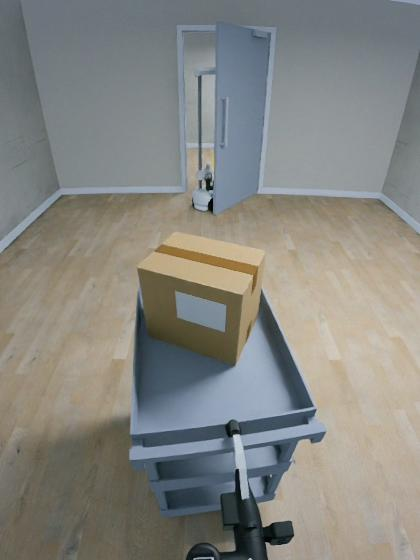

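Request:
move --r1 '{"base":{"translate_m":0.16,"strafe_m":0.58},"pace":"slow","contact_limits":{"translate_m":0.9,"strafe_m":0.9}}' --blocking false --cameras '[]'

Request:
wait --seconds 8 --cameras '["r2_head_camera","r1_head_left_camera"]'

r1: "contact_limits": translate_m and strafe_m are given together and make one move, which takes one limit: state it under one of them only
Scene clock: 298.97 s.
r1.base_odometry: x=-1.082 y=+2.078 heading=+2.921
r1.turned_by_wheels: +0.000
r1.turned_by_imu: +0.000
r1.base_tilt: forward=-1.6 right=+1.3
r1.lidar_m: 0.26 0.25 - 0.25 0.34 3.57 3.53 0.57 0.74 2.06 2.26 3.10
r1.base_status: done
r1.joint_positions: lift_m=+0.127 arm_m=+0.000 wrist_yaw_rad=+3.143 wrist_pitch_rad=+0.002 wrist_roll_rad=+0.000 gripper_m=+0.056
r1.joint_status: not commanded
r1.measured_speeds: all 0
r1.motor_effort: lift_m=+20(20) arm_m=+5(8) wheel_0=+3(9) wheel_1=+10(15) wheel_2=-7(15)
r1.servo_current: wrist_yaw_rad=52(85) wrist_pitch_rad=46(52) wrist_roll_rad=46(65) gripper_m=39(52)
r1.contact_limits: translate_m 0.9
r1.hand_pose: x=-0.1177 y=+0.0871 z=+0.3046 quat_wxyz=(-0.001, -0.001, +0.000, +1.000) (m; r1's base frame)
r1.wrist_depth_mm: - 135 - - - - - / - 119 152 - - - - / - 121 181 - - - - / 115 136 229 - - - - / 221 1983 - - - - - / 654 1205 194 1182 188 1182 1138 / - 676 750 798 798 778 831
r2.base_odometry: x=+0.241 y=-0.207 heading=-2.058
r2.turned_by_wheels: +0.000
r2.turned_by_imu: +0.000
r2.base_tilt: forward=-0.7 right=+0.1
r2.lidar_m: 0.39 0.39 2.25 2.19 2.02 1.51 1.47 1.57 2.22 2.54 2.67 0.44
r2.base_status: not commanded
r2.joint_positions: lift_m=+0.688 arm_m=+0.000 wrist_yaw_rad=+0.003 wrist_pitch_rad=+0.003 wrist_roll_rad=+1.568 gripper_m=-0.029
r2.joint_status: not commanded
r2.measured_speeds: all 0
r2.motor_effort: lift_m=+16(16) arm_m=+4(4) wheel_0=-1(2) wheel_1=-5(5) wheel_2=+7(8)
r2.servo_current: wrist_yaw_rad=39(65) wrist_pitch_rad=46(46) wrist_roll_rad=46(65) gripper_m=91(104)
r2.hand_pose: x=+0.4595 y=-0.0866 z=+0.8655 quat_wxyz=(+0.708, +0.706, +0.002, +0.000) (m; r2's base frame)
r2.wrist_depth_mm: - - - 178 239 1576 1182 / - - - - 236 1756 1138 / - - - 174 235 788 - / - - 473 173 232 - - / - - 484 172 230 820 - / - - 186 170 180 - - / - - 574 - 226 - -
pictures: none

not run: a call was refused earlier in this reply.


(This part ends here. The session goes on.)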